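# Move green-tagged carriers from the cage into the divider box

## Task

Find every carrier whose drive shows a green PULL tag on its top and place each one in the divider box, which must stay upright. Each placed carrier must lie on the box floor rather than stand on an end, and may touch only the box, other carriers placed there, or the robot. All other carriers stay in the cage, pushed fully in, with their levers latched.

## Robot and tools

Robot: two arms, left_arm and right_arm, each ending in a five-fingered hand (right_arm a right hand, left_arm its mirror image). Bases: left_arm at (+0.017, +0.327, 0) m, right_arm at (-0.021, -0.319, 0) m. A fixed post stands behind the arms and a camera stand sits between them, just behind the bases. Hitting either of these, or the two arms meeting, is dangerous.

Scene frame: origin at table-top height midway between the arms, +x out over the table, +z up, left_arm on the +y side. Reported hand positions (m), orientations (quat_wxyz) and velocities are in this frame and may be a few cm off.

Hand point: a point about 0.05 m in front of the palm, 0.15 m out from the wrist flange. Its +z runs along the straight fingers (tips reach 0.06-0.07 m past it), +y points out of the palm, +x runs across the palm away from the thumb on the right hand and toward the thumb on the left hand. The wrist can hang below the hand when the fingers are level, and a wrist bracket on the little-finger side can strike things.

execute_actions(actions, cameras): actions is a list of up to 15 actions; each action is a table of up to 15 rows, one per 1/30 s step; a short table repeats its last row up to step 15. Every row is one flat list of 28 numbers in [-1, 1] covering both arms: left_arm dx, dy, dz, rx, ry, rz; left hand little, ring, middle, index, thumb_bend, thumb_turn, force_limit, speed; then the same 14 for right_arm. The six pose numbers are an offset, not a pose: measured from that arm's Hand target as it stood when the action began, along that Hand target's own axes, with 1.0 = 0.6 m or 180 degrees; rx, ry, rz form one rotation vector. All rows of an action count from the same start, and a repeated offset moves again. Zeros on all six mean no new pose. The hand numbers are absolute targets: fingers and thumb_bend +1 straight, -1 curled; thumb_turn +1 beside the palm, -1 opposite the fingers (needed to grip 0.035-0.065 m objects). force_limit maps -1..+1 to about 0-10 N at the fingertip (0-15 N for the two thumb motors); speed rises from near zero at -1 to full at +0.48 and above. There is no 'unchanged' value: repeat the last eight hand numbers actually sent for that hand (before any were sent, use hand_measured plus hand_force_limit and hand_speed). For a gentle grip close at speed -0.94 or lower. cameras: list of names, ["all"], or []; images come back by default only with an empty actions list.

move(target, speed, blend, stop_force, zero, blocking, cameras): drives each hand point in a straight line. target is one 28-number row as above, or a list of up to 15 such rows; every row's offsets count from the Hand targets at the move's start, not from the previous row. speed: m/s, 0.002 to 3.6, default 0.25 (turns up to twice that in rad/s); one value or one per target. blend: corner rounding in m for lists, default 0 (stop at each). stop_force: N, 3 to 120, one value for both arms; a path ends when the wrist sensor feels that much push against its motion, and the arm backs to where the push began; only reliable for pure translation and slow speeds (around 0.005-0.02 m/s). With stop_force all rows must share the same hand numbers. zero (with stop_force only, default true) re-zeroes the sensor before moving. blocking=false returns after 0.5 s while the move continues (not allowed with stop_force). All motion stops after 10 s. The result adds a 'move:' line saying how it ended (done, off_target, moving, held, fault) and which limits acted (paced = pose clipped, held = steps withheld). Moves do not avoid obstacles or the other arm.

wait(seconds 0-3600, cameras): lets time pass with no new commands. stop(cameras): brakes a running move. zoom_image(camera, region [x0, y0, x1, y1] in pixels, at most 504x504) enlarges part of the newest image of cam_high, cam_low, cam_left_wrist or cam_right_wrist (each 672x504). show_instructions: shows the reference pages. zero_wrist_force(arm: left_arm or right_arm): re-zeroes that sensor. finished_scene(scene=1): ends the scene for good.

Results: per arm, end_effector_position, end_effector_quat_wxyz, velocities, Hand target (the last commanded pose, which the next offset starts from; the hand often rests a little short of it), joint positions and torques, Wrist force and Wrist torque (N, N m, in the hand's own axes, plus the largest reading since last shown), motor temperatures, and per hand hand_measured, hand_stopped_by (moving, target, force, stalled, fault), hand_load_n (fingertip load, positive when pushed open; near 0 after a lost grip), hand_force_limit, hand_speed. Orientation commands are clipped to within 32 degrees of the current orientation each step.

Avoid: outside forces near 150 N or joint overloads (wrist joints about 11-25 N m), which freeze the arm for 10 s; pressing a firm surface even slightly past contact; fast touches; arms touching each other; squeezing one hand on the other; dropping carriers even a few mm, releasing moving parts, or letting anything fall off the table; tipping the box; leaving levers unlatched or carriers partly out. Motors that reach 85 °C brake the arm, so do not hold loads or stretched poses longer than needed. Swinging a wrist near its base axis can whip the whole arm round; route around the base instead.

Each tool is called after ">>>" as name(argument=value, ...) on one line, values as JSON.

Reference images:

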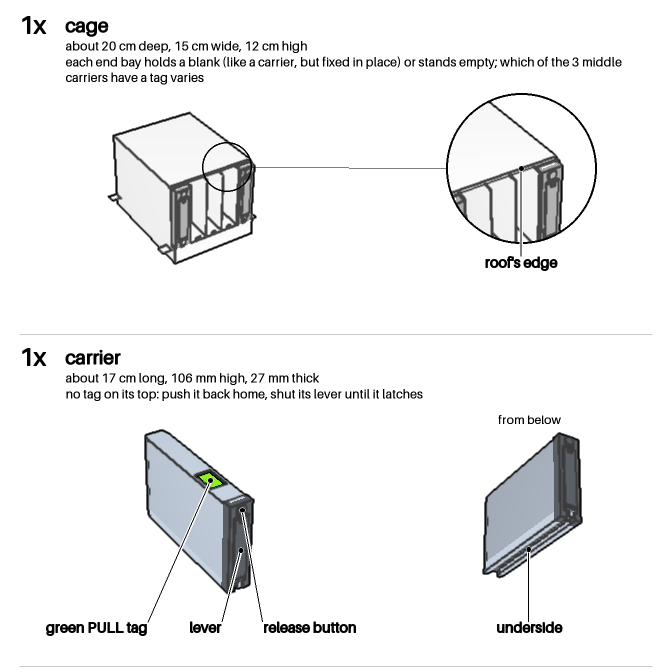

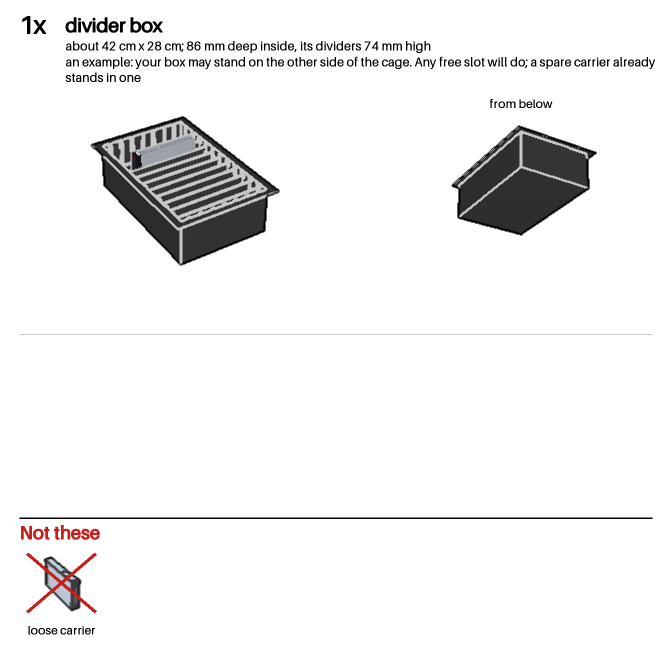

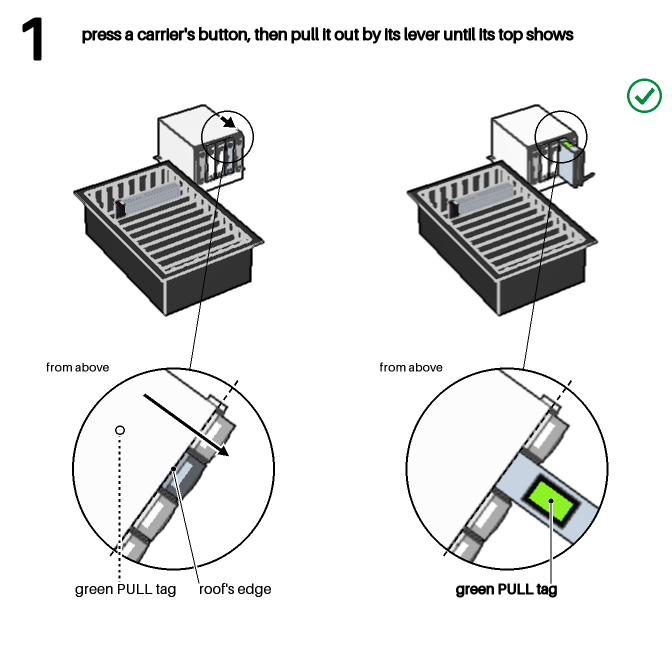

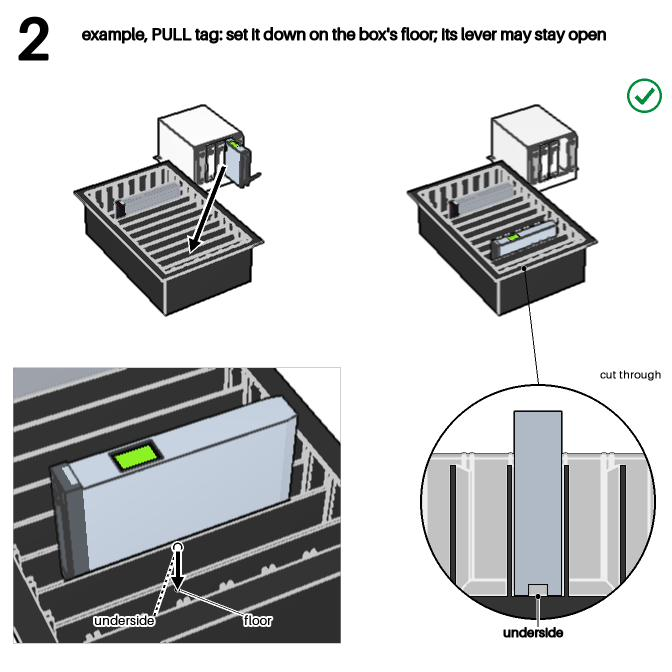

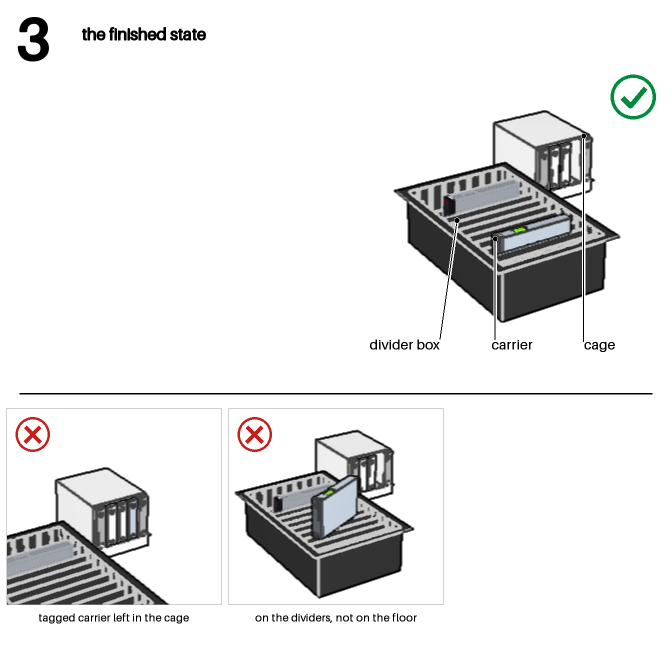

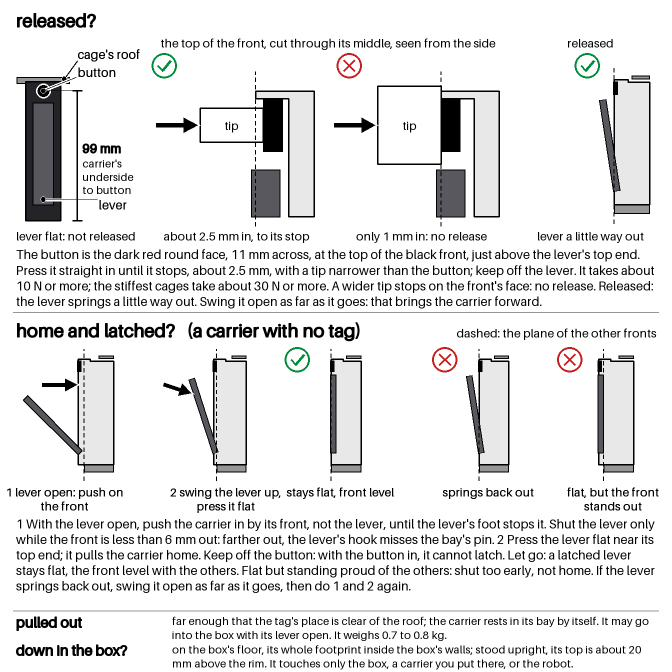

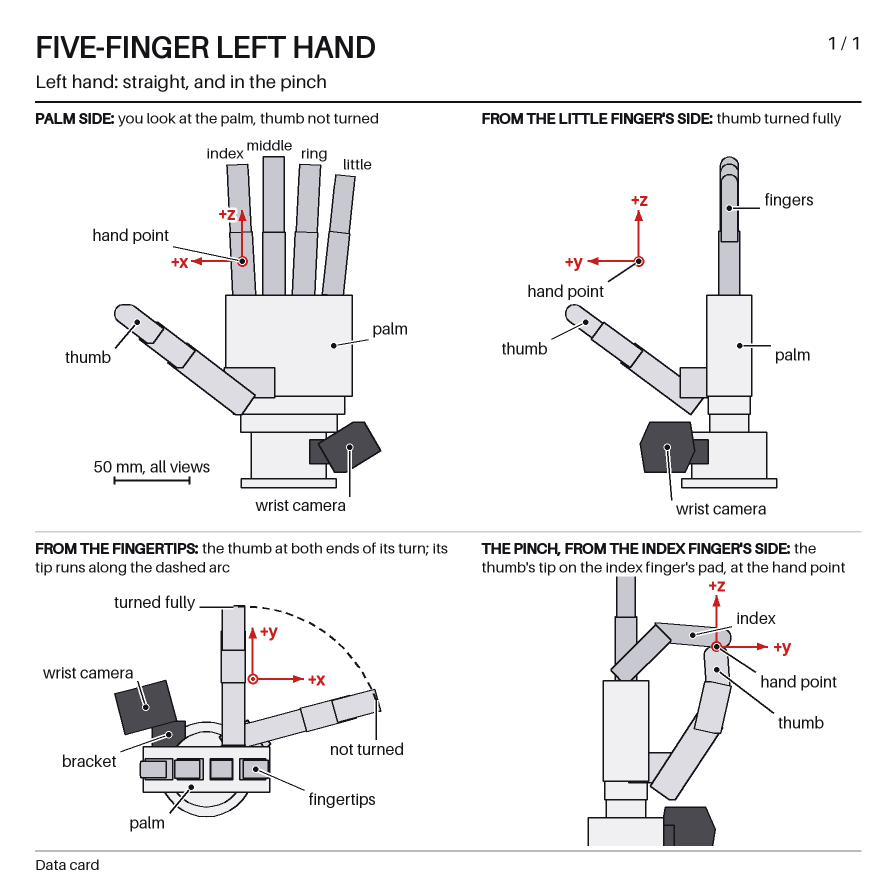

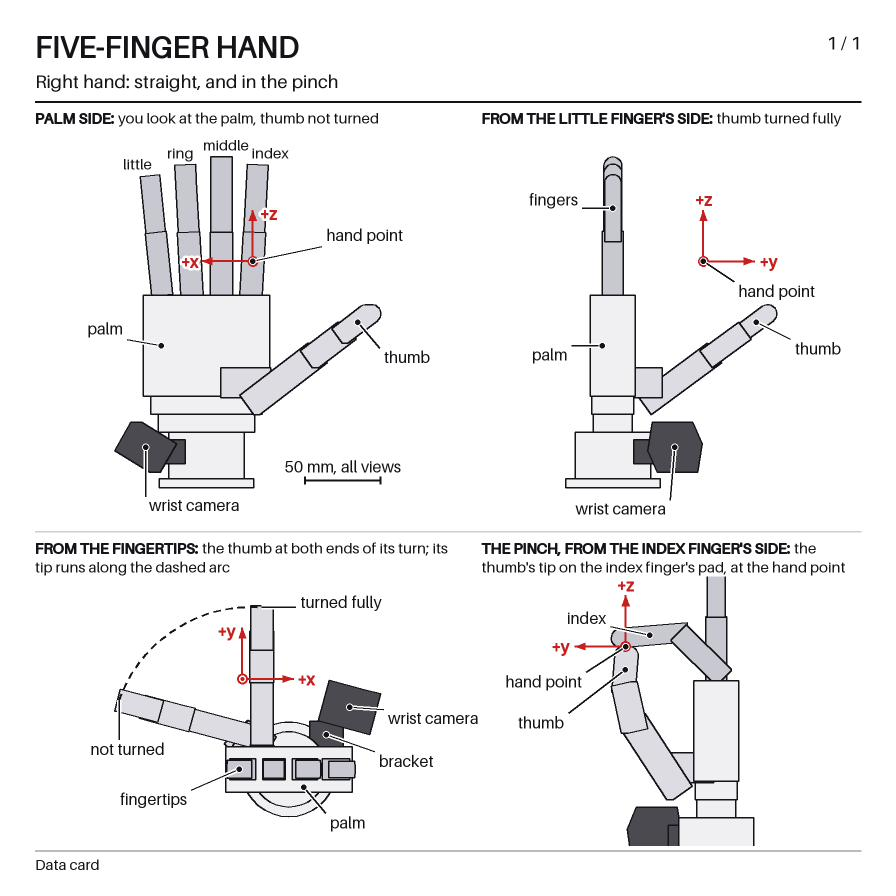

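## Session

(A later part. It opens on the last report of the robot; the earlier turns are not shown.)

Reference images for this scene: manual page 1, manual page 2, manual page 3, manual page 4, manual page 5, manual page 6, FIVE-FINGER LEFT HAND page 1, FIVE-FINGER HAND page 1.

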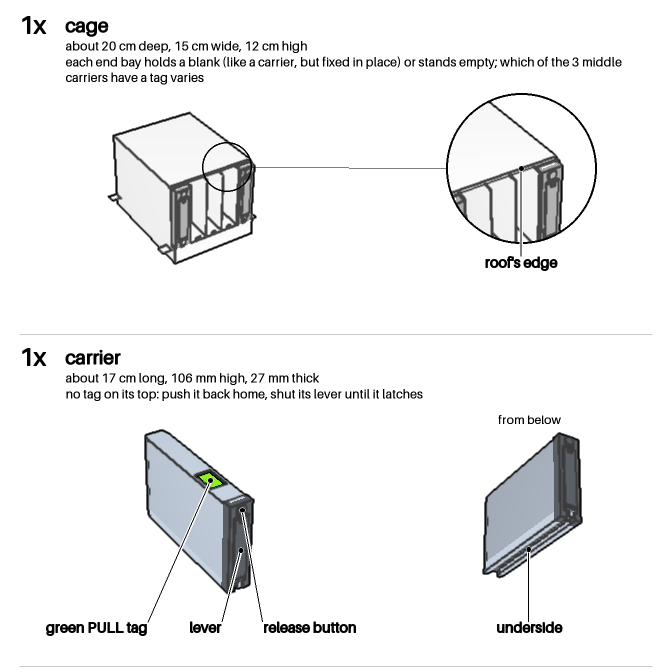

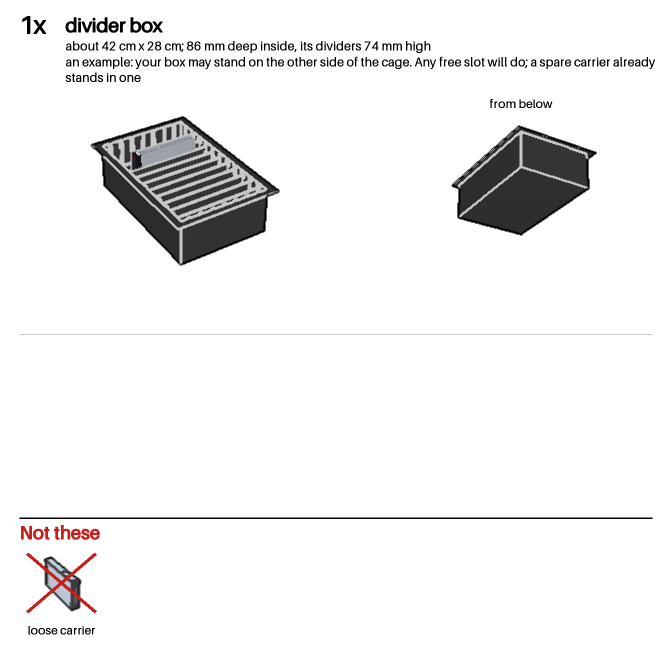

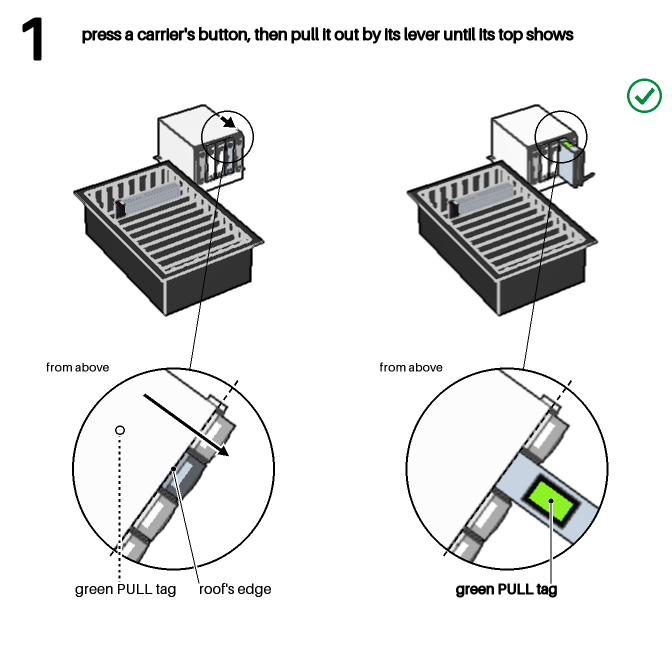

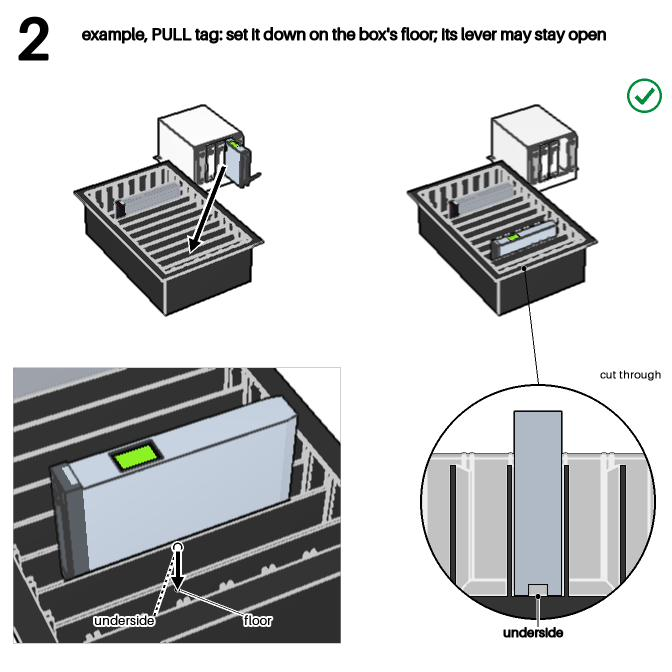

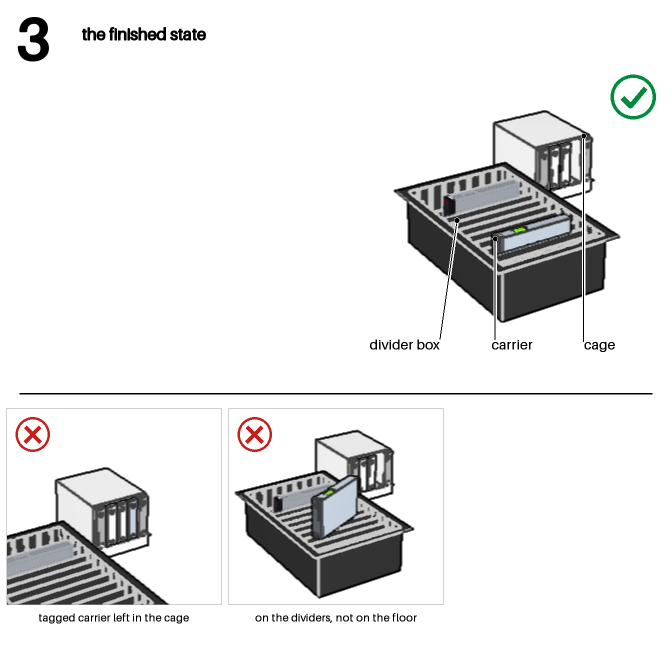

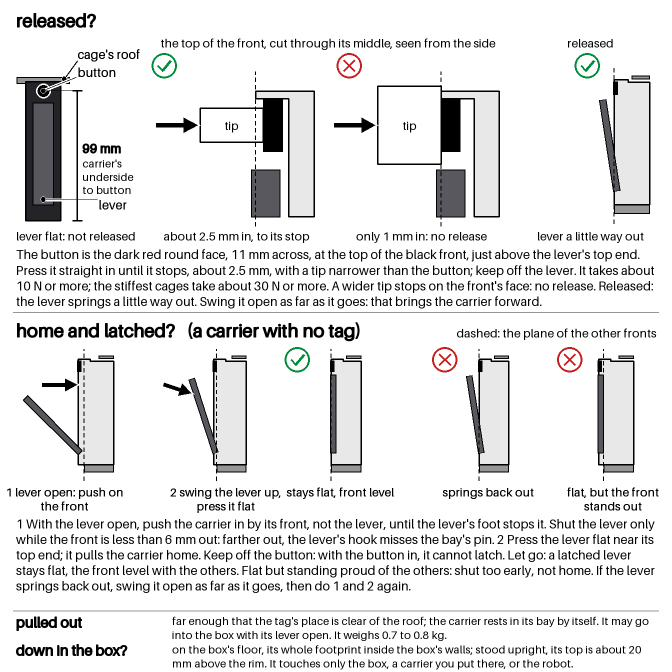

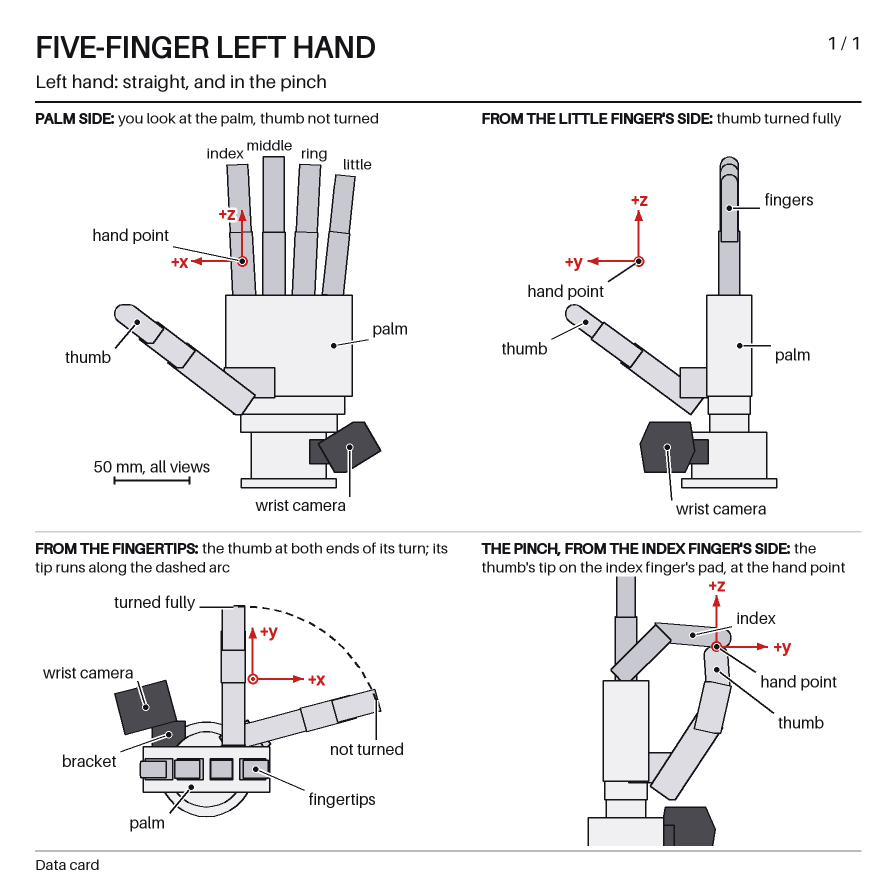

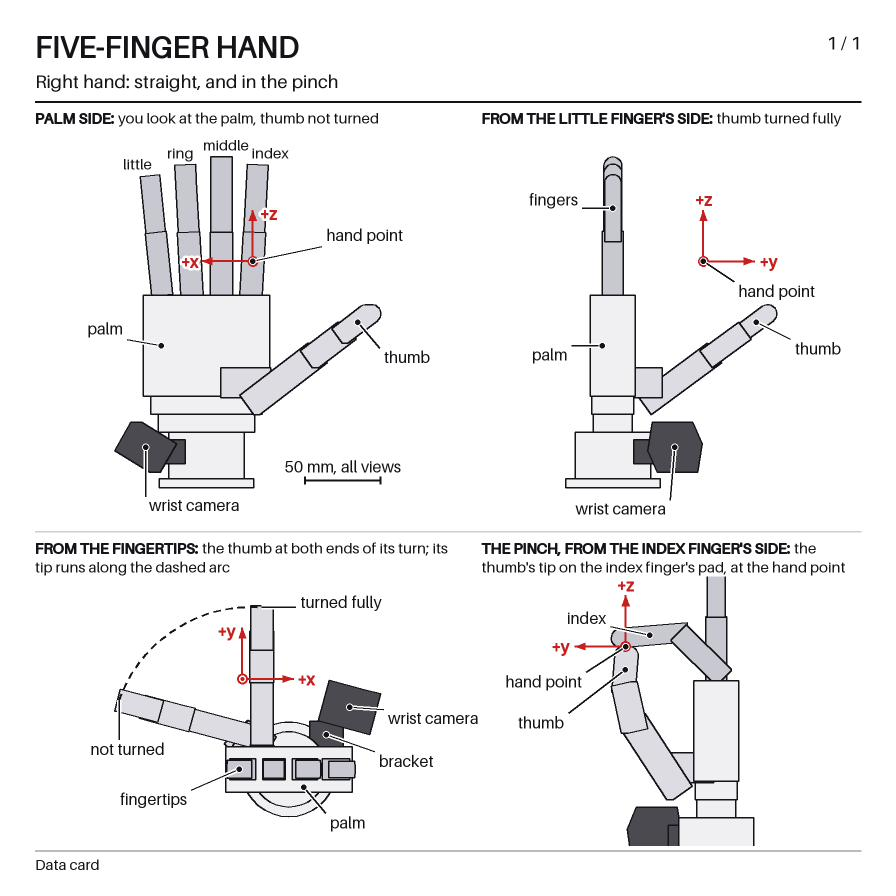

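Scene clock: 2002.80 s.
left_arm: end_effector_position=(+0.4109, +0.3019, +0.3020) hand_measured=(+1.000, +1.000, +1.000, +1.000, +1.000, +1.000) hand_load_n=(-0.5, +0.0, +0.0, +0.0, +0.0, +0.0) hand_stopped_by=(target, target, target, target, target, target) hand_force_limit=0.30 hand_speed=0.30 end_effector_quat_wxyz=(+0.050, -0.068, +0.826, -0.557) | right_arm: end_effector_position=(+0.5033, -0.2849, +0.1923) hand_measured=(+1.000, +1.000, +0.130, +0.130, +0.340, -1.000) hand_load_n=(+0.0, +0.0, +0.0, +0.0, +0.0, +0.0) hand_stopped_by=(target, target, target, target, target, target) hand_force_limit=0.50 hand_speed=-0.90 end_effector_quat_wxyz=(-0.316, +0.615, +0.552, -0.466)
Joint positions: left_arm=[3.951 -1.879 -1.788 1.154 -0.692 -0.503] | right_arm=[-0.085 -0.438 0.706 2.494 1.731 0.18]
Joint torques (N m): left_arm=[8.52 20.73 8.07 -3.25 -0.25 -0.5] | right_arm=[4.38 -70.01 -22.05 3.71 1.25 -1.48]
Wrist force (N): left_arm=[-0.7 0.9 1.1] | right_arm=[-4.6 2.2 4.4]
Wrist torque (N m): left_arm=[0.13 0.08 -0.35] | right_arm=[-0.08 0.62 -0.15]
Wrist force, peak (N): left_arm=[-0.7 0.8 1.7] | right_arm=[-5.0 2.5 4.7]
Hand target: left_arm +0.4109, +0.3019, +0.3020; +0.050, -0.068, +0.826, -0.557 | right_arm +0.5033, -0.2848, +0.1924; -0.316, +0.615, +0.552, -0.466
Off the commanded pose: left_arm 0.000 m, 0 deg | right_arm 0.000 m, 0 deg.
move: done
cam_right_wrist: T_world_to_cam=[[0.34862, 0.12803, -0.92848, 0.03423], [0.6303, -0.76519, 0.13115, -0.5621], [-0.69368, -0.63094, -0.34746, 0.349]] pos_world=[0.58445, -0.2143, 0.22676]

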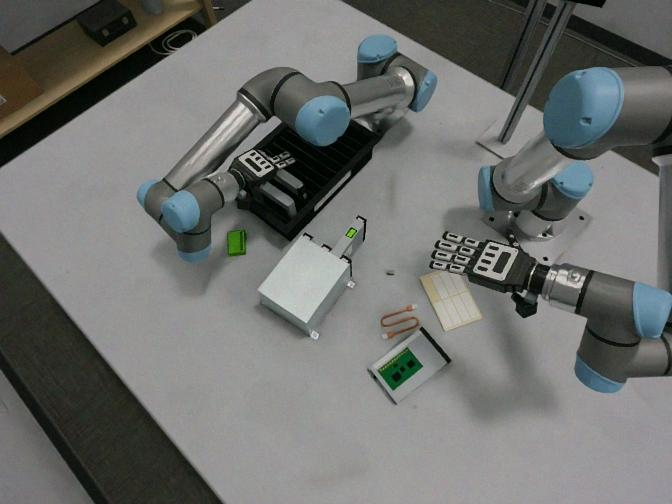

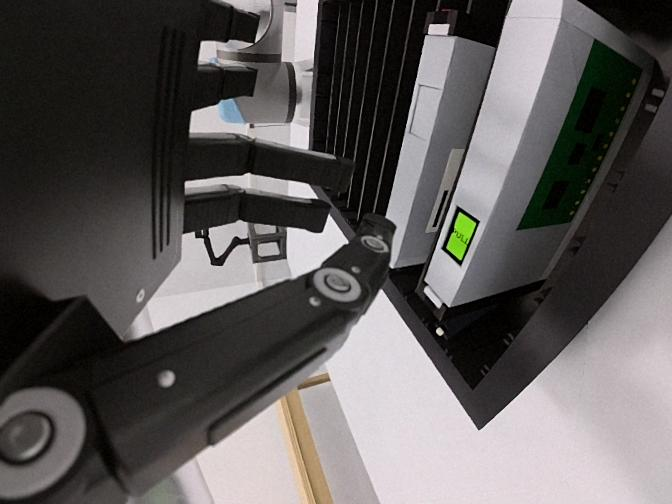

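>>> move(target=[0,0,0,0,0,0,1,1,1,1,1,1,0.3,0.3,0.1846,-0.2584,0.034,0.0523,0.4464,0.117,1,1,0.16,0.16,0.5,-1,0.3,-0.8], speed=0.2, cameras=["cam_high","cam_low","cam_right_wrist"])

>>> zoom_image(camera="cam_high", region=[210, 110, 340, 240])

Scene clock: 2010.93 s.
left_arm: end_effector_position=(+0.4109, +0.3019, +0.3020) hand_measured=(+1.000, +1.000, +1.000, +1.000, +1.000, +1.000) hand_load_n=(+0.0, +0.0, -0.5, +0.0, +0.5, -0.5) hand_stopped_by=(target, target, target, target, target, target) hand_force_limit=0.30 hand_speed=0.30 end_effector_quat_wxyz=(+0.050, -0.068, +0.826, -0.557) | right_arm: end_effector_position=(+0.4200, -0.1500, +0.3001) hand_measured=(+1.000, +1.000, +0.160, +0.160, +0.500, -1.000) hand_load_n=(+0.0, +0.0, +0.0, +0.0, +0.0, +0.0) hand_stopped_by=(target, target, target, target, target, target) hand_force_limit=0.30 hand_speed=-0.80 end_effector_quat_wxyz=(-0.557, +0.826, +0.071, -0.048)
Joint positions: left_arm=[3.951 -1.879 -1.788 1.154 -0.692 -0.503] | right_arm=[-0.378 -1.085 1.517 2.009 0.621 0.601]
Joint torques (N m): left_arm=[8.38 21.24 8.51 -3.16 -0.35 -0.65] | right_arm=[-10.31 -47.95 -6.95 0.92 -2.33 1.43]
Wrist force (N): left_arm=[-0.5 0.9 1.4] | right_arm=[-5.1 1.7 4.5]
Wrist torque (N m): left_arm=[0.12 0.06 -0.34] | right_arm=[-0.16 0.69 -0.16]
Wrist force, peak (N): left_arm=[-0.6 1.0 1.7] | right_arm=[-5.2 1.7 5.0]
Hand target: left_arm +0.4109, +0.3019, +0.3020; +0.050, -0.068, +0.826, -0.557 | right_arm +0.4200, -0.1500, +0.3001; -0.557, +0.826, +0.071, -0.048
Off the commanded pose: left_arm 0.000 m, 0 deg | right_arm 0.000 m, 0 deg.
move: done
cam_right_wrist: T_world_to_cam=[[0.37305, -0.29413, -0.87995, 0.05791], [-0.68881, -0.7232, -0.05028, 0.19416], [-0.62159, 0.62487, -0.47239, 0.60934]] pos_world=[0.4909, -0.22331, 0.34857]

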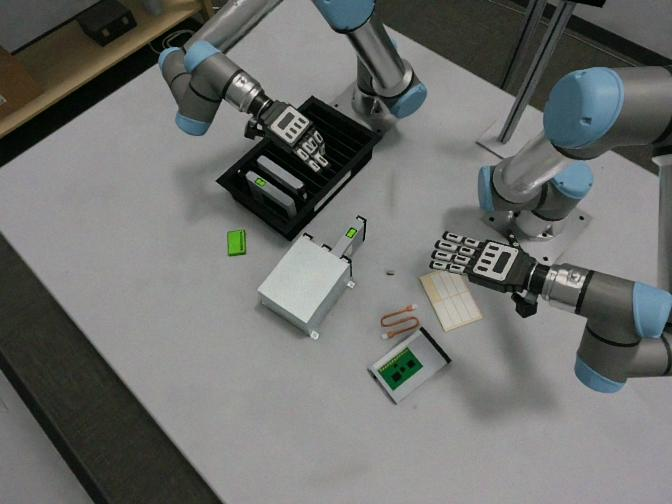

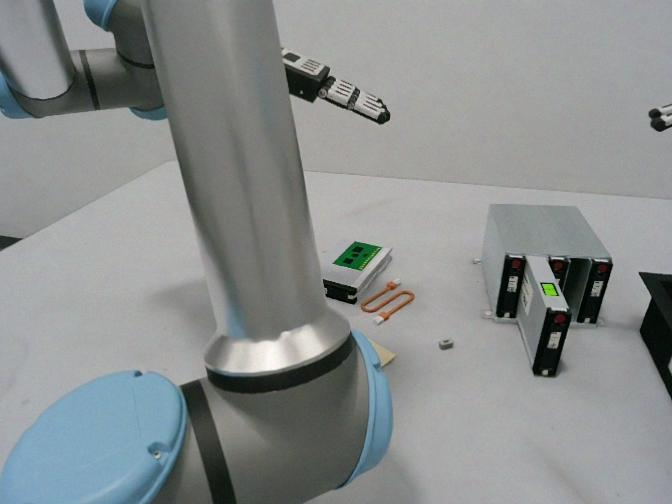

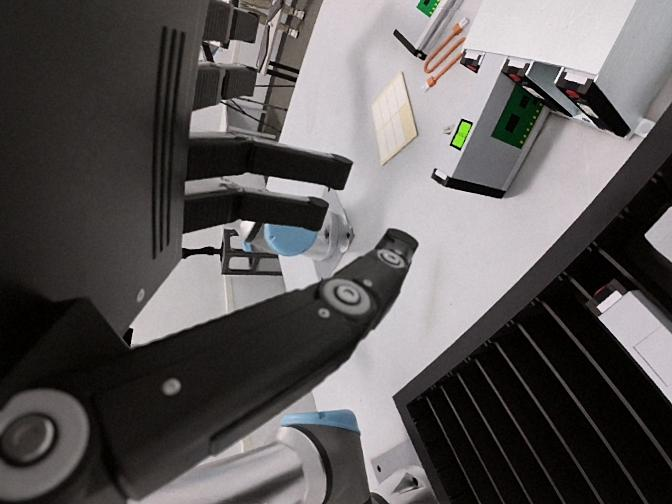

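Scaled by 3.877 from the camera's image (finer frame: 960x720).

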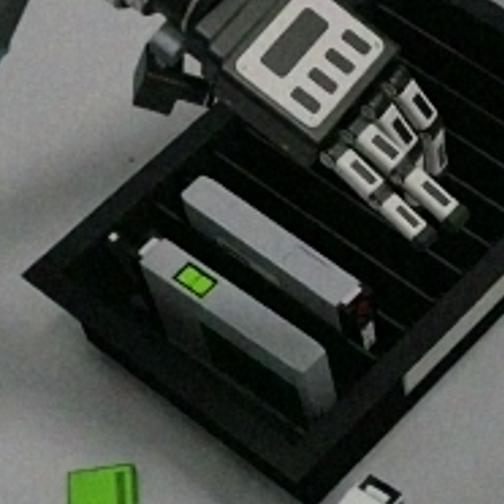

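>>> move(target=[[0,0,0,0,0,0,1,1,1,1,1,1,0.3,0.3,0.0258,0.0687,0.275,0,0,0,1,1,0.18,0.18,0.6,-1,0.3,-0.8],[0,0,0,0,0,0,1,1,1,1,1,1,0.3,0.3,0.0258,0.2187,0.3355,0,0,0,1,1,0.18,0.18,0.6,-1,0.3,-0.8]], speed=[0.12,0.05], cameras=["cam_low","cam_right_wrist"])

>>> zoom_image(camera="cam_low", region=[480, 190, 640, 390])

Scene clock: 2018.47 s.
left_arm: end_effector_position=(+0.4109, +0.3019, +0.3020) hand_measured=(+1.000, +1.000, +1.000, +1.000, +1.000, +1.000) hand_load_n=(+0.0, +0.0, +0.0, +0.0, +0.0, -0.5) hand_stopped_by=(target, target, target, target, target, target) hand_force_limit=0.30 hand_speed=0.30 end_effector_quat_wxyz=(+0.050, -0.068, +0.826, -0.557) | right_arm: end_effector_position=(+0.4117, -0.0120, +0.1030) hand_measured=(+1.000, +1.000, +0.180, +0.180, +0.600, -1.000) hand_load_n=(+0.0, +0.0, +0.0, +0.0, +0.0, +0.0) hand_stopped_by=(target, target, target, target, target, target) hand_force_limit=0.30 hand_speed=-0.80 end_effector_quat_wxyz=(-0.557, +0.826, +0.071, -0.048)
Joint positions: left_arm=[3.951 -1.879 -1.788 1.154 -0.692 -0.503] | right_arm=[-0.105 -0.814 1.562 1.331 0.443 1.019]
Joint torques (N m): left_arm=[9.24 21.49 8.45 -3.18 -0.41 -0.81] | right_arm=[-0.72 -40.95 -3.52 1 -1.05 1.16]
Wrist force (N): left_arm=[-0.6 1.0 1.4] | right_arm=[-4.5 1.8 4.7]
Wrist torque (N m): left_arm=[0.12 0.08 -0.35] | right_arm=[-0.17 0.58 -0.17]
Wrist force, peak (N): left_arm=[-0.5 1.0 1.6] | right_arm=[-5.0 2.0 4.8]
Hand target: left_arm +0.4109, +0.3019, +0.3020; +0.050, -0.068, +0.826, -0.557 | right_arm +0.4116, -0.0120, +0.1030; -0.557, +0.826, +0.071, -0.048
Off the commanded pose: left_arm 0.000 m, 0 deg | right_arm 0.000 m, 0 deg.
move: done
cam_right_wrist: T_world_to_cam=[[0.37317, -0.29422, -0.87988, -0.07176], [-0.68888, -0.72312, -0.05036, 0.2784], [-0.62144, 0.62492, -0.47253, 0.42472]] pos_world=[0.4825, -0.08521, 0.15157]

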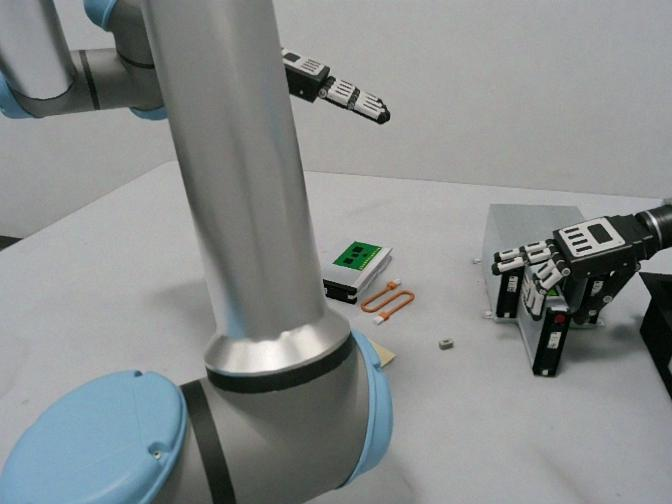

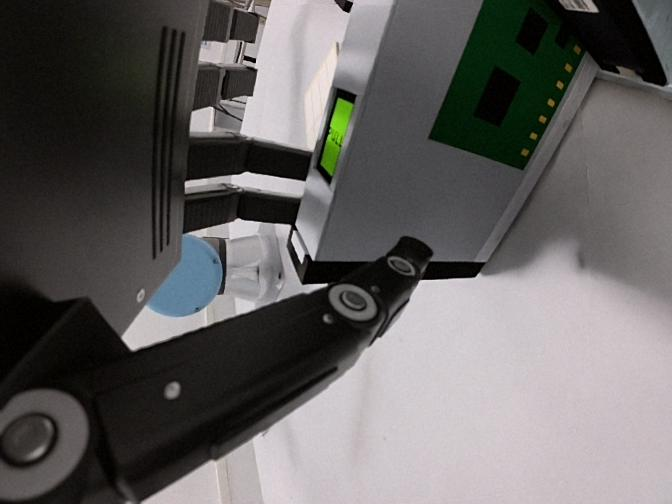

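Scaled by 2.520 from the camera's image (finer frame: 960x720).

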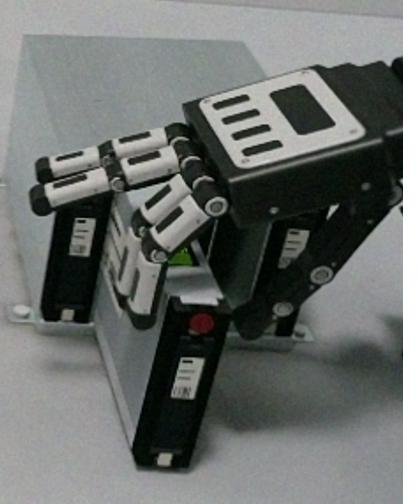

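>>> move(target=[[0,0,0,0,0,0,1,1,1,1,1,1,0.3,0.3,0,0,0,0,0,0,1,1,0.12,0.12,0.26,-1,0.3,-0.8],[0,0,0,0,0,0,1,1,1,1,1,1,0.3,0.3,0,0,0,0,0,0,1,1,0.09,0.095,0.2,-1,0.3,-0.97]])

Scene clock: 2022.47 s.
left_arm: end_effector_position=(+0.4109, +0.3019, +0.3020) hand_measured=(+1.000, +1.000, +1.000, +1.000, +1.000, +1.000) hand_load_n=(+0.0, +0.0, +0.0, +0.0, +0.0, -0.5) hand_stopped_by=(target, target, target, target, target, target) hand_force_limit=0.30 hand_speed=0.30 end_effector_quat_wxyz=(+0.050, -0.068, +0.826, -0.557) | right_arm: end_effector_position=(+0.4116, -0.0120, +0.1030) hand_measured=(+1.000, +1.000, +0.090, +0.096, +0.248, -1.000) hand_load_n=(+0.0, +0.0, +0.0, +0.0, +9.5, +0.5) hand_stopped_by=(target, target, target, target, force, target) hand_force_limit=0.30 hand_speed=-0.97 end_effector_quat_wxyz=(-0.557, +0.826, +0.071, -0.048)
Joint positions: left_arm=[3.951 -1.879 -1.788 1.154 -0.692 -0.503] | right_arm=[-0.105 -0.814 1.562 1.33 0.443 1.019]
Joint torques (N m): left_arm=[8.48 21.45 8.55 -3.15 -0.34 -0.71] | right_arm=[5.94 -44.35 -3.46 3.66 -2.47 1.3]
Wrist force (N): left_arm=[-0.7 1.0 1.3] | right_arm=[-4.2 8.7 1.3]
Wrist torque (N m): left_arm=[0.14 0.09 -0.36] | right_arm=[0.08 0.63 -0.06]
Wrist force, peak (N): left_arm=[-0.8 1.2 1.4] | right_arm=[-4.3 9.2 1.2]
Hand target: left_arm +0.4109, +0.3019, +0.3020; +0.050, -0.068, +0.826, -0.557 | right_arm +0.4116, -0.0120, +0.1030; -0.557, +0.826, +0.071, -0.048
Off the commanded pose: left_arm 0.000 m, 0 deg | right_arm 0.000 m, 0 deg.
move: done

>>> move(target=[[0,0,0,0,0,0,1,1,1,1,1,1,0.3,0.3,0,0.0006,-0.0014,0,0,0,1,1,0.09,0.095,0.2,-1,0.3,-0.97],[0,0,0,0,0,0,1,1,1,1,1,1,0.3,0.3,0,0.0006,-0.0014,0,0,0,1,1,0.0,0.0,0.1,-1,0.5,-0.96]], speed=0.01)

Scene clock: 2025.00 s.
left_arm: end_effector_position=(+0.4109, +0.3019, +0.3020) hand_measured=(+1.000, +1.000, +1.000, +1.000, +1.000, +1.000) hand_load_n=(+0.0, +0.0, +0.0, +0.0, +0.0, +0.0) hand_stopped_by=(target, target, target, target, target, target) hand_force_limit=0.30 hand_speed=0.30 end_effector_quat_wxyz=(+0.050, -0.068, +0.826, -0.557) | right_arm: end_effector_position=(+0.4118, -0.0129, +0.1030) hand_measured=(+1.000, +1.000, +0.066, +0.064, +0.226, -1.000) hand_load_n=(+0.0, +0.0, +7.5, +8.0, +11.0, +0.5) hand_stopped_by=(target, target, force, force, force, target) hand_force_limit=0.50 hand_speed=-0.96 end_effector_quat_wxyz=(-0.557, +0.826, +0.071, -0.048)
Joint positions: left_arm=[3.951 -1.879 -1.788 1.154 -0.692 -0.503] | right_arm=[-0.106 -0.814 1.563 1.333 0.444 1.015]
Joint torques (N m): left_arm=[9.08 21.34 8.54 -3.05 -0.3 -0.9] | right_arm=[-10.07 -43.93 -5.77 4.06 -0.42 -1.54]
Wrist force (N): left_arm=[-0.6 0.9 1.3] | right_arm=[-3.6 1.9 13.0]
Wrist torque (N m): left_arm=[0.12 0.07 -0.35] | right_arm=[-0.22 0.37 0.04]
Wrist force, peak (N): left_arm=[-0.6 1.0 1.5] | right_arm=[-3.9 0.8 14.2]
Hand target: left_arm +0.4109, +0.3019, +0.3020; +0.050, -0.068, +0.826, -0.557 | right_arm +0.4118, -0.0129, +0.1030; -0.557, +0.826, +0.071, -0.048
Off the commanded pose: left_arm 0.000 m, 0 deg | right_arm 0.000 m, 0 deg.
move: done

>>> move(target=[[0,0,0,0,0,0,1,1,1,1,1,1,0.3,0.3,0,0,0,0,0,0,1,1,-0.15,-0.15,-0.2,-1,1.0,-0.95],[0,0,0,0,0,0,1,1,1,1,1,1,0.3,0.3,0,0.0003,-0.0008,0,0,0,1,1,-0.15,-0.15,-0.2,-1,1.0,-0.95]], speed=0.005)

>>> move(target=[0,0,0,0,0,0,1,1,1,1,1,1,0.3,0.3,0,0.0003,-0.0008,0,0,0,1,1,-0.15,-0.15,-0.2,-1,1.0,-0.95], speed=0.005)

>>> move(target=[0,0,0,0,0,0,1,1,1,1,1,1,0.3,0.3,0,0.0003,-0.0008,0,0,0,1,1,-0.15,-0.15,-0.2,-1,1.0,-0.95], speed=0.005)

Scene clock: 2027.57 s.
left_arm: end_effector_position=(+0.4109, +0.3019, +0.3020) hand_measured=(+1.000, +1.000, +1.000, +1.000, +1.000, +1.000) hand_load_n=(+0.0, +0.0, +0.0, +0.0, +0.0, -0.5) hand_stopped_by=(target, target, target, target, target, target) hand_force_limit=0.30 hand_speed=0.30 end_effector_quat_wxyz=(+0.050, -0.068, +0.826, -0.557) | right_arm: end_effector_position=(+0.4119, -0.0133, +0.1030) hand_measured=(+1.000, +1.000, +0.060, +0.058, +0.214, -1.000) hand_load_n=(+0.0, +0.0, +11.5, +12.0, +12.0, +1.0) hand_stopped_by=(target, target, force, force, force, target) hand_force_limit=1.00 hand_speed=-0.95 end_effector_quat_wxyz=(-0.557, +0.826, +0.071, -0.048)
Joint positions: left_arm=[3.951 -1.879 -1.788 1.154 -0.692 -0.503] | right_arm=[-0.107 -0.814 1.563 1.334 0.445 1.013]
Joint torques (N m): left_arm=[8.17 21.58 8.61 -3.11 -0.3 -0.75] | right_arm=[-18.03 -48.49 -5.24 4.61 0.95 -1.45]
Wrist force (N): left_arm=[-0.6 0.9 1.3] | right_arm=[-3.4 1.7 21.1]
Wrist torque (N m): left_arm=[0.11 0.08 -0.35] | right_arm=[-0.41 0.22 0.06]
Wrist force, peak (N): left_arm=[-0.8 1.0 1.6] | right_arm=[-3.6 1.8 21.1]
Hand target: left_arm +0.4109, +0.3019, +0.3020; +0.050, -0.068, +0.826, -0.557 | right_arm +0.4119, -0.0134, +0.1030; -0.557, +0.826, +0.071, -0.048
Off the commanded pose: left_arm 0.000 m, 0 deg | right_arm 0.000 m, 0 deg.
move: done

Scene clock: 2028.07 s.
left_arm: end_effector_position=(+0.4109, +0.3019, +0.3020) hand_measured=(+1.000, +1.000, +1.000, +1.000, +1.000, +1.000) hand_load_n=(+0.0, +0.0, +0.0, +0.0, +0.0, -0.5) hand_stopped_by=(target, target, target, target, target, target) hand_force_limit=0.30 hand_speed=0.30 end_effector_quat_wxyz=(+0.050, -0.068, +0.826, -0.557) | right_arm: end_effector_position=(+0.4120, -0.0139, +0.1030) hand_measured=(+1.000, +1.000, +0.060, +0.058, +0.214, -1.000) hand_load_n=(+0.0, +0.0, +13.5, +14.5, +8.5, +0.5) hand_stopped_by=(target, target, force, force, force, target) hand_force_limit=1.00 hand_speed=-0.95 end_effector_quat_wxyz=(-0.557, +0.826, +0.071, -0.048)
Joint positions: left_arm=[3.951 -1.879 -1.788 1.154 -0.692 -0.503] | right_arm=[-0.108 -0.814 1.564 1.336 0.445 1.011]
Joint torques (N m): left_arm=[8.93 21.44 8.02 -3.11 -0.3 -0.87] | right_arm=[-21.14 -46.23 -6.68 4.96 1.27 -1.53]
Wrist force (N): left_arm=[-0.7 0.8 1.2] | right_arm=[-3.5 1.6 28.1]
Wrist torque (N m): left_arm=[0.12 0.09 -0.36] | right_arm=[-0.55 0.15 0.05]
Wrist force, peak (N): left_arm=[-0.7 0.9 1.5] | right_arm=[-3.5 1.6 28.1]
Hand target: left_arm +0.4109, +0.3019, +0.3020; +0.050, -0.068, +0.826, -0.557 | right_arm +0.4120, -0.0139, +0.1030; -0.557, +0.826, +0.071, -0.048
Off the commanded pose: left_arm 0.000 m, 0 deg | right_arm 0.000 m, 0 deg.
move: done

Scene clock: 2028.57 s.
left_arm: end_effector_position=(+0.4109, +0.3019, +0.3020) hand_measured=(+1.000, +1.000, +1.000, +1.000, +1.000, +1.000) hand_load_n=(+0.0, +0.0, +0.0, +0.0, +0.0, -0.5) hand_stopped_by=(target, target, target, target, target, target) hand_force_limit=0.30 hand_speed=0.30 end_effector_quat_wxyz=(+0.050, -0.068, +0.826, -0.557) | right_arm: end_effector_position=(+0.4121, -0.0144, +0.1030) hand_measured=(+1.000, +1.000, +0.060, +0.058, +0.214, -1.000) hand_load_n=(+0.0, +0.0, +15.5, +16.5, +5.0, +1.0) hand_stopped_by=(target, target, force, force, force, target) hand_force_limit=1.00 hand_speed=-0.95 end_effector_quat_wxyz=(-0.557, +0.826, +0.071, -0.048)
Joint positions: left_arm=[3.951 -1.879 -1.788 1.154 -0.692 -0.503] | right_arm=[-0.109 -0.813 1.564 1.337 0.446 1.009]
Joint torques (N m): left_arm=[8.75 21.96 8.19 -3.05 -0.41 -0.81] | right_arm=[-24.01 -47.77 -7.21 5.2 1.71 -1.52]
Wrist force (N): left_arm=[-0.4 0.7 1.4] | right_arm=[-3.0 1.1 34.1]
Wrist torque (N m): left_arm=[0.09 0.04 -0.33] | right_arm=[-0.63 0.11 0.04]
Wrist force, peak (N): left_arm=[-0.5 1.0 1.6] | right_arm=[-2.9 1.1 34.1]
Hand target: left_arm +0.4109, +0.3019, +0.3020; +0.050, -0.068, +0.826, -0.557 | right_arm +0.4121, -0.0144, +0.1030; -0.557, +0.826, +0.071, -0.048
Off the commanded pose: left_arm 0.000 m, 0 deg | right_arm 0.000 m, 0 deg.
move: done

>>> move(target=[0,0,0,0,0,0,1,1,1,1,1,1,0.3,0.3,0,-0.0012,0.003,0,0,0,1,1,-0.15,-0.15,-0.2,-1,1.0,-0.95], speed=0.005)

>>> move(target=[0,0,0,0,0,0,1,1,1,1,1,1,0.3,0.3,0,-0.0005,0.0012,0,0,0,1,1,-0.15,-0.15,-0.2,-1,1.0,-0.95], speed=0.005)

>>> move(target=[0,0,0,0,0,0,1,1,1,1,1,1,0.3,0.3,0,-0.0003,0.0008,0,0,0,1,1,-0.15,-0.15,-0.2,-1,1.0,-0.95], speed=0.005)

>>> move(target=[0,0,0,0,0,0,1,1,1,1,1,1,0.3,0.3,0,-0.0003,0.0008,0,0,0,1,1,-0.15,-0.15,-0.2,-1,1.0,-0.95], speed=0.005)

Scene clock: 2031.27 s.
left_arm: end_effector_position=(+0.4109, +0.3019, +0.3020) hand_measured=(+1.000, +1.000, +1.000, +1.000, +1.000, +1.000) hand_load_n=(+0.0, +0.0, +0.0, +0.0, +0.0, -0.5) hand_stopped_by=(target, target, target, target, target, target) hand_force_limit=0.30 hand_speed=0.30 end_effector_quat_wxyz=(+0.050, -0.068, +0.826, -0.557) | right_arm: end_effector_position=(+0.4118, -0.0126, +0.1030) hand_measured=(+1.000, +1.000, +0.060, +0.058, +0.214, -1.000) hand_load_n=(+0.0, +0.0, +10.0, +10.5, +9.0, +0.5) hand_stopped_by=(target, target, force, force, force, target) hand_force_limit=1.00 hand_speed=-0.95 end_effector_quat_wxyz=(-0.557, +0.826, +0.071, -0.048)
Joint positions: left_arm=[3.951 -1.879 -1.788 1.154 -0.692 -0.503] | right_arm=[-0.106 -0.814 1.563 1.332 0.444 1.017]
Joint torques (N m): left_arm=[8.31 21.4 8.01 -3.06 -0.29 -0.8] | right_arm=[13.21 -50.67 -15.97 -0.21 -3.67 0.84]
Wrist force (N): left_arm=[-0.6 0.9 1.3] | right_arm=[-8.3 0.2 -9.7]
Wrist torque (N m): left_arm=[0.12 0.07 -0.35] | right_arm=[-0.25 1.00 -0.18]
Wrist force, peak (N): left_arm=[-0.9 0.9 1.6] | right_arm=[-3.0 1.3 34.6]
Hand target: left_arm +0.4109, +0.3019, +0.3020; +0.050, -0.068, +0.826, -0.557 | right_arm +0.4117, -0.0125, +0.1030; -0.557, +0.826, +0.071, -0.048
Off the commanded pose: left_arm 0.000 m, 0 deg | right_arm 0.000 m, 0 deg.
move: done

Scene clock: 2031.77 s.
left_arm: end_effector_position=(+0.4109, +0.3019, +0.3020) hand_measured=(+1.000, +1.000, +1.000, +1.000, +1.000, +1.000) hand_load_n=(+0.0, +0.0, +0.0, +0.0, +0.0, -0.5) hand_stopped_by=(target, target, target, target, target, target) hand_force_limit=0.30 hand_speed=0.30 end_effector_quat_wxyz=(+0.050, -0.068, +0.826, -0.557) | right_arm: end_effector_position=(+0.4116, -0.0117, +0.1030) hand_measured=(+1.000, +1.000, +0.060, +0.058, +0.214, -1.000) hand_load_n=(+0.0, +0.0, +10.5, +12.5, +8.0, +2.0) hand_stopped_by=(target, target, force, force, force, target) hand_force_limit=1.00 hand_speed=-0.95 end_effector_quat_wxyz=(-0.557, +0.826, +0.071, -0.048)
Joint positions: left_arm=[3.951 -1.879 -1.788 1.154 -0.692 -0.503] | right_arm=[-0.104 -0.814 1.562 1.33 0.443 1.02]
Joint torques (N m): left_arm=[8 21.31 8.29 -3.16 -0.36 -0.76] | right_arm=[11.89 -51 -15.33 0.38 -1.67 1.31]
Wrist force (N): left_arm=[-0.6 0.9 1.3] | right_arm=[-0.8 -3.1 -2.8]
Wrist torque (N m): left_arm=[0.12 0.07 -0.35] | right_arm=[-0.45 0.79 -0.12]
Wrist force, peak (N): left_arm=[-0.8 0.8 1.5] | right_arm=[-8.5 0.0 -11.1]
Hand target: left_arm +0.4109, +0.3019, +0.3020; +0.050, -0.068, +0.826, -0.557 | right_arm +0.4116, -0.0117, +0.1030; -0.557, +0.826, +0.071, -0.048
Off the commanded pose: left_arm 0.000 m, 0 deg | right_arm 0.000 m, 0 deg.
move: done

Scene clock: 2032.27 s.
left_arm: end_effector_position=(+0.4109, +0.3019, +0.3020) hand_measured=(+1.000, +1.000, +1.000, +1.000, +1.000, +1.000) hand_load_n=(+0.0, +0.0, +0.0, +0.0, +0.0, -0.5) hand_stopped_by=(target, target, target, target, target, target) hand_force_limit=0.30 hand_speed=0.30 end_effector_quat_wxyz=(+0.050, -0.068, +0.826, -0.557) | right_arm: end_effector_position=(+0.4115, -0.0112, +0.1030) hand_measured=(+1.000, +1.000, +0.060, +0.058, +0.214, -1.000) hand_load_n=(+0.0, +0.0, +10.5, +12.5, +8.5, +2.5) hand_stopped_by=(target, target, force, force, force, target) hand_force_limit=1.00 hand_speed=-0.95 end_effector_quat_wxyz=(-0.557, +0.826, +0.071, -0.048)
Joint positions: left_arm=[3.951 -1.879 -1.788 1.154 -0.692 -0.503] | right_arm=[-0.103 -0.814 1.561 1.328 0.443 1.022]
Joint torques (N m): left_arm=[8.8 21.41 8.83 -3.05 -0.32 -0.88] | right_arm=[12.58 -50.39 -14.09 0.54 -1.59 1.38]
Wrist force (N): left_arm=[-0.6 0.9 1.3] | right_arm=[0.7 -3.8 -3.8]
Wrist torque (N m): left_arm=[0.13 0.07 -0.35] | right_arm=[-0.51 0.86 -0.14]
Wrist force, peak (N): left_arm=[-0.6 1.2 1.4] | right_arm=[0.7 -3.8 -3.8]
Hand target: left_arm +0.4109, +0.3019, +0.3020; +0.050, -0.068, +0.826, -0.557 | right_arm +0.4115, -0.0112, +0.1030; -0.557, +0.826, +0.071, -0.048
Off the commanded pose: left_arm 0.000 m, 0 deg | right_arm 0.000 m, 0 deg.
move: done

Scene clock: 2032.77 s.
left_arm: end_effector_position=(+0.4109, +0.3019, +0.3020) hand_measured=(+1.000, +1.000, +1.000, +1.000, +1.000, +1.000) hand_load_n=(-0.5, +0.0, -0.5, +0.0, +0.0, -0.5) hand_stopped_by=(target, target, target, target, target, target) hand_force_limit=0.30 hand_speed=0.30 end_effector_quat_wxyz=(+0.050, -0.068, +0.826, -0.557) | right_arm: end_effector_position=(+0.4114, -0.0107, +0.1030) hand_measured=(+1.000, +1.000, +0.060, +0.058, +0.214, -1.000) hand_load_n=(+0.0, +0.0, +10.0, +13.0, +8.5, +3.0) hand_stopped_by=(target, target, force, force, force, target) hand_force_limit=1.00 hand_speed=-0.95 end_effector_quat_wxyz=(-0.557, +0.826, +0.071, -0.048)
Joint positions: left_arm=[3.951 -1.879 -1.788 1.154 -0.692 -0.503] | right_arm=[-0.102 -0.814 1.561 1.327 0.442 1.024]
Joint torques (N m): left_arm=[8.59 21.53 8.69 -3.01 -0.29 -0.86] | right_arm=[13.39 -49.84 -14.06 0.52 -1.24 1.52]
Wrist force (N): left_arm=[-0.6 1.0 1.3] | right_arm=[1.9 -4.3 -4.7]
Wrist torque (N m): left_arm=[0.14 0.07 -0.35] | right_arm=[-0.52 0.93 -0.16]
Wrist force, peak (N): left_arm=[-0.8 1.1 1.5] | right_arm=[1.8 -4.2 -5.1]
Hand target: left_arm +0.4109, +0.3019, +0.3020; +0.050, -0.068, +0.826, -0.557 | right_arm +0.4114, -0.0107, +0.1030; -0.557, +0.826, +0.071, -0.048
Off the commanded pose: left_arm 0.000 m, 0 deg | right_arm 0.000 m, 0 deg.
move: done


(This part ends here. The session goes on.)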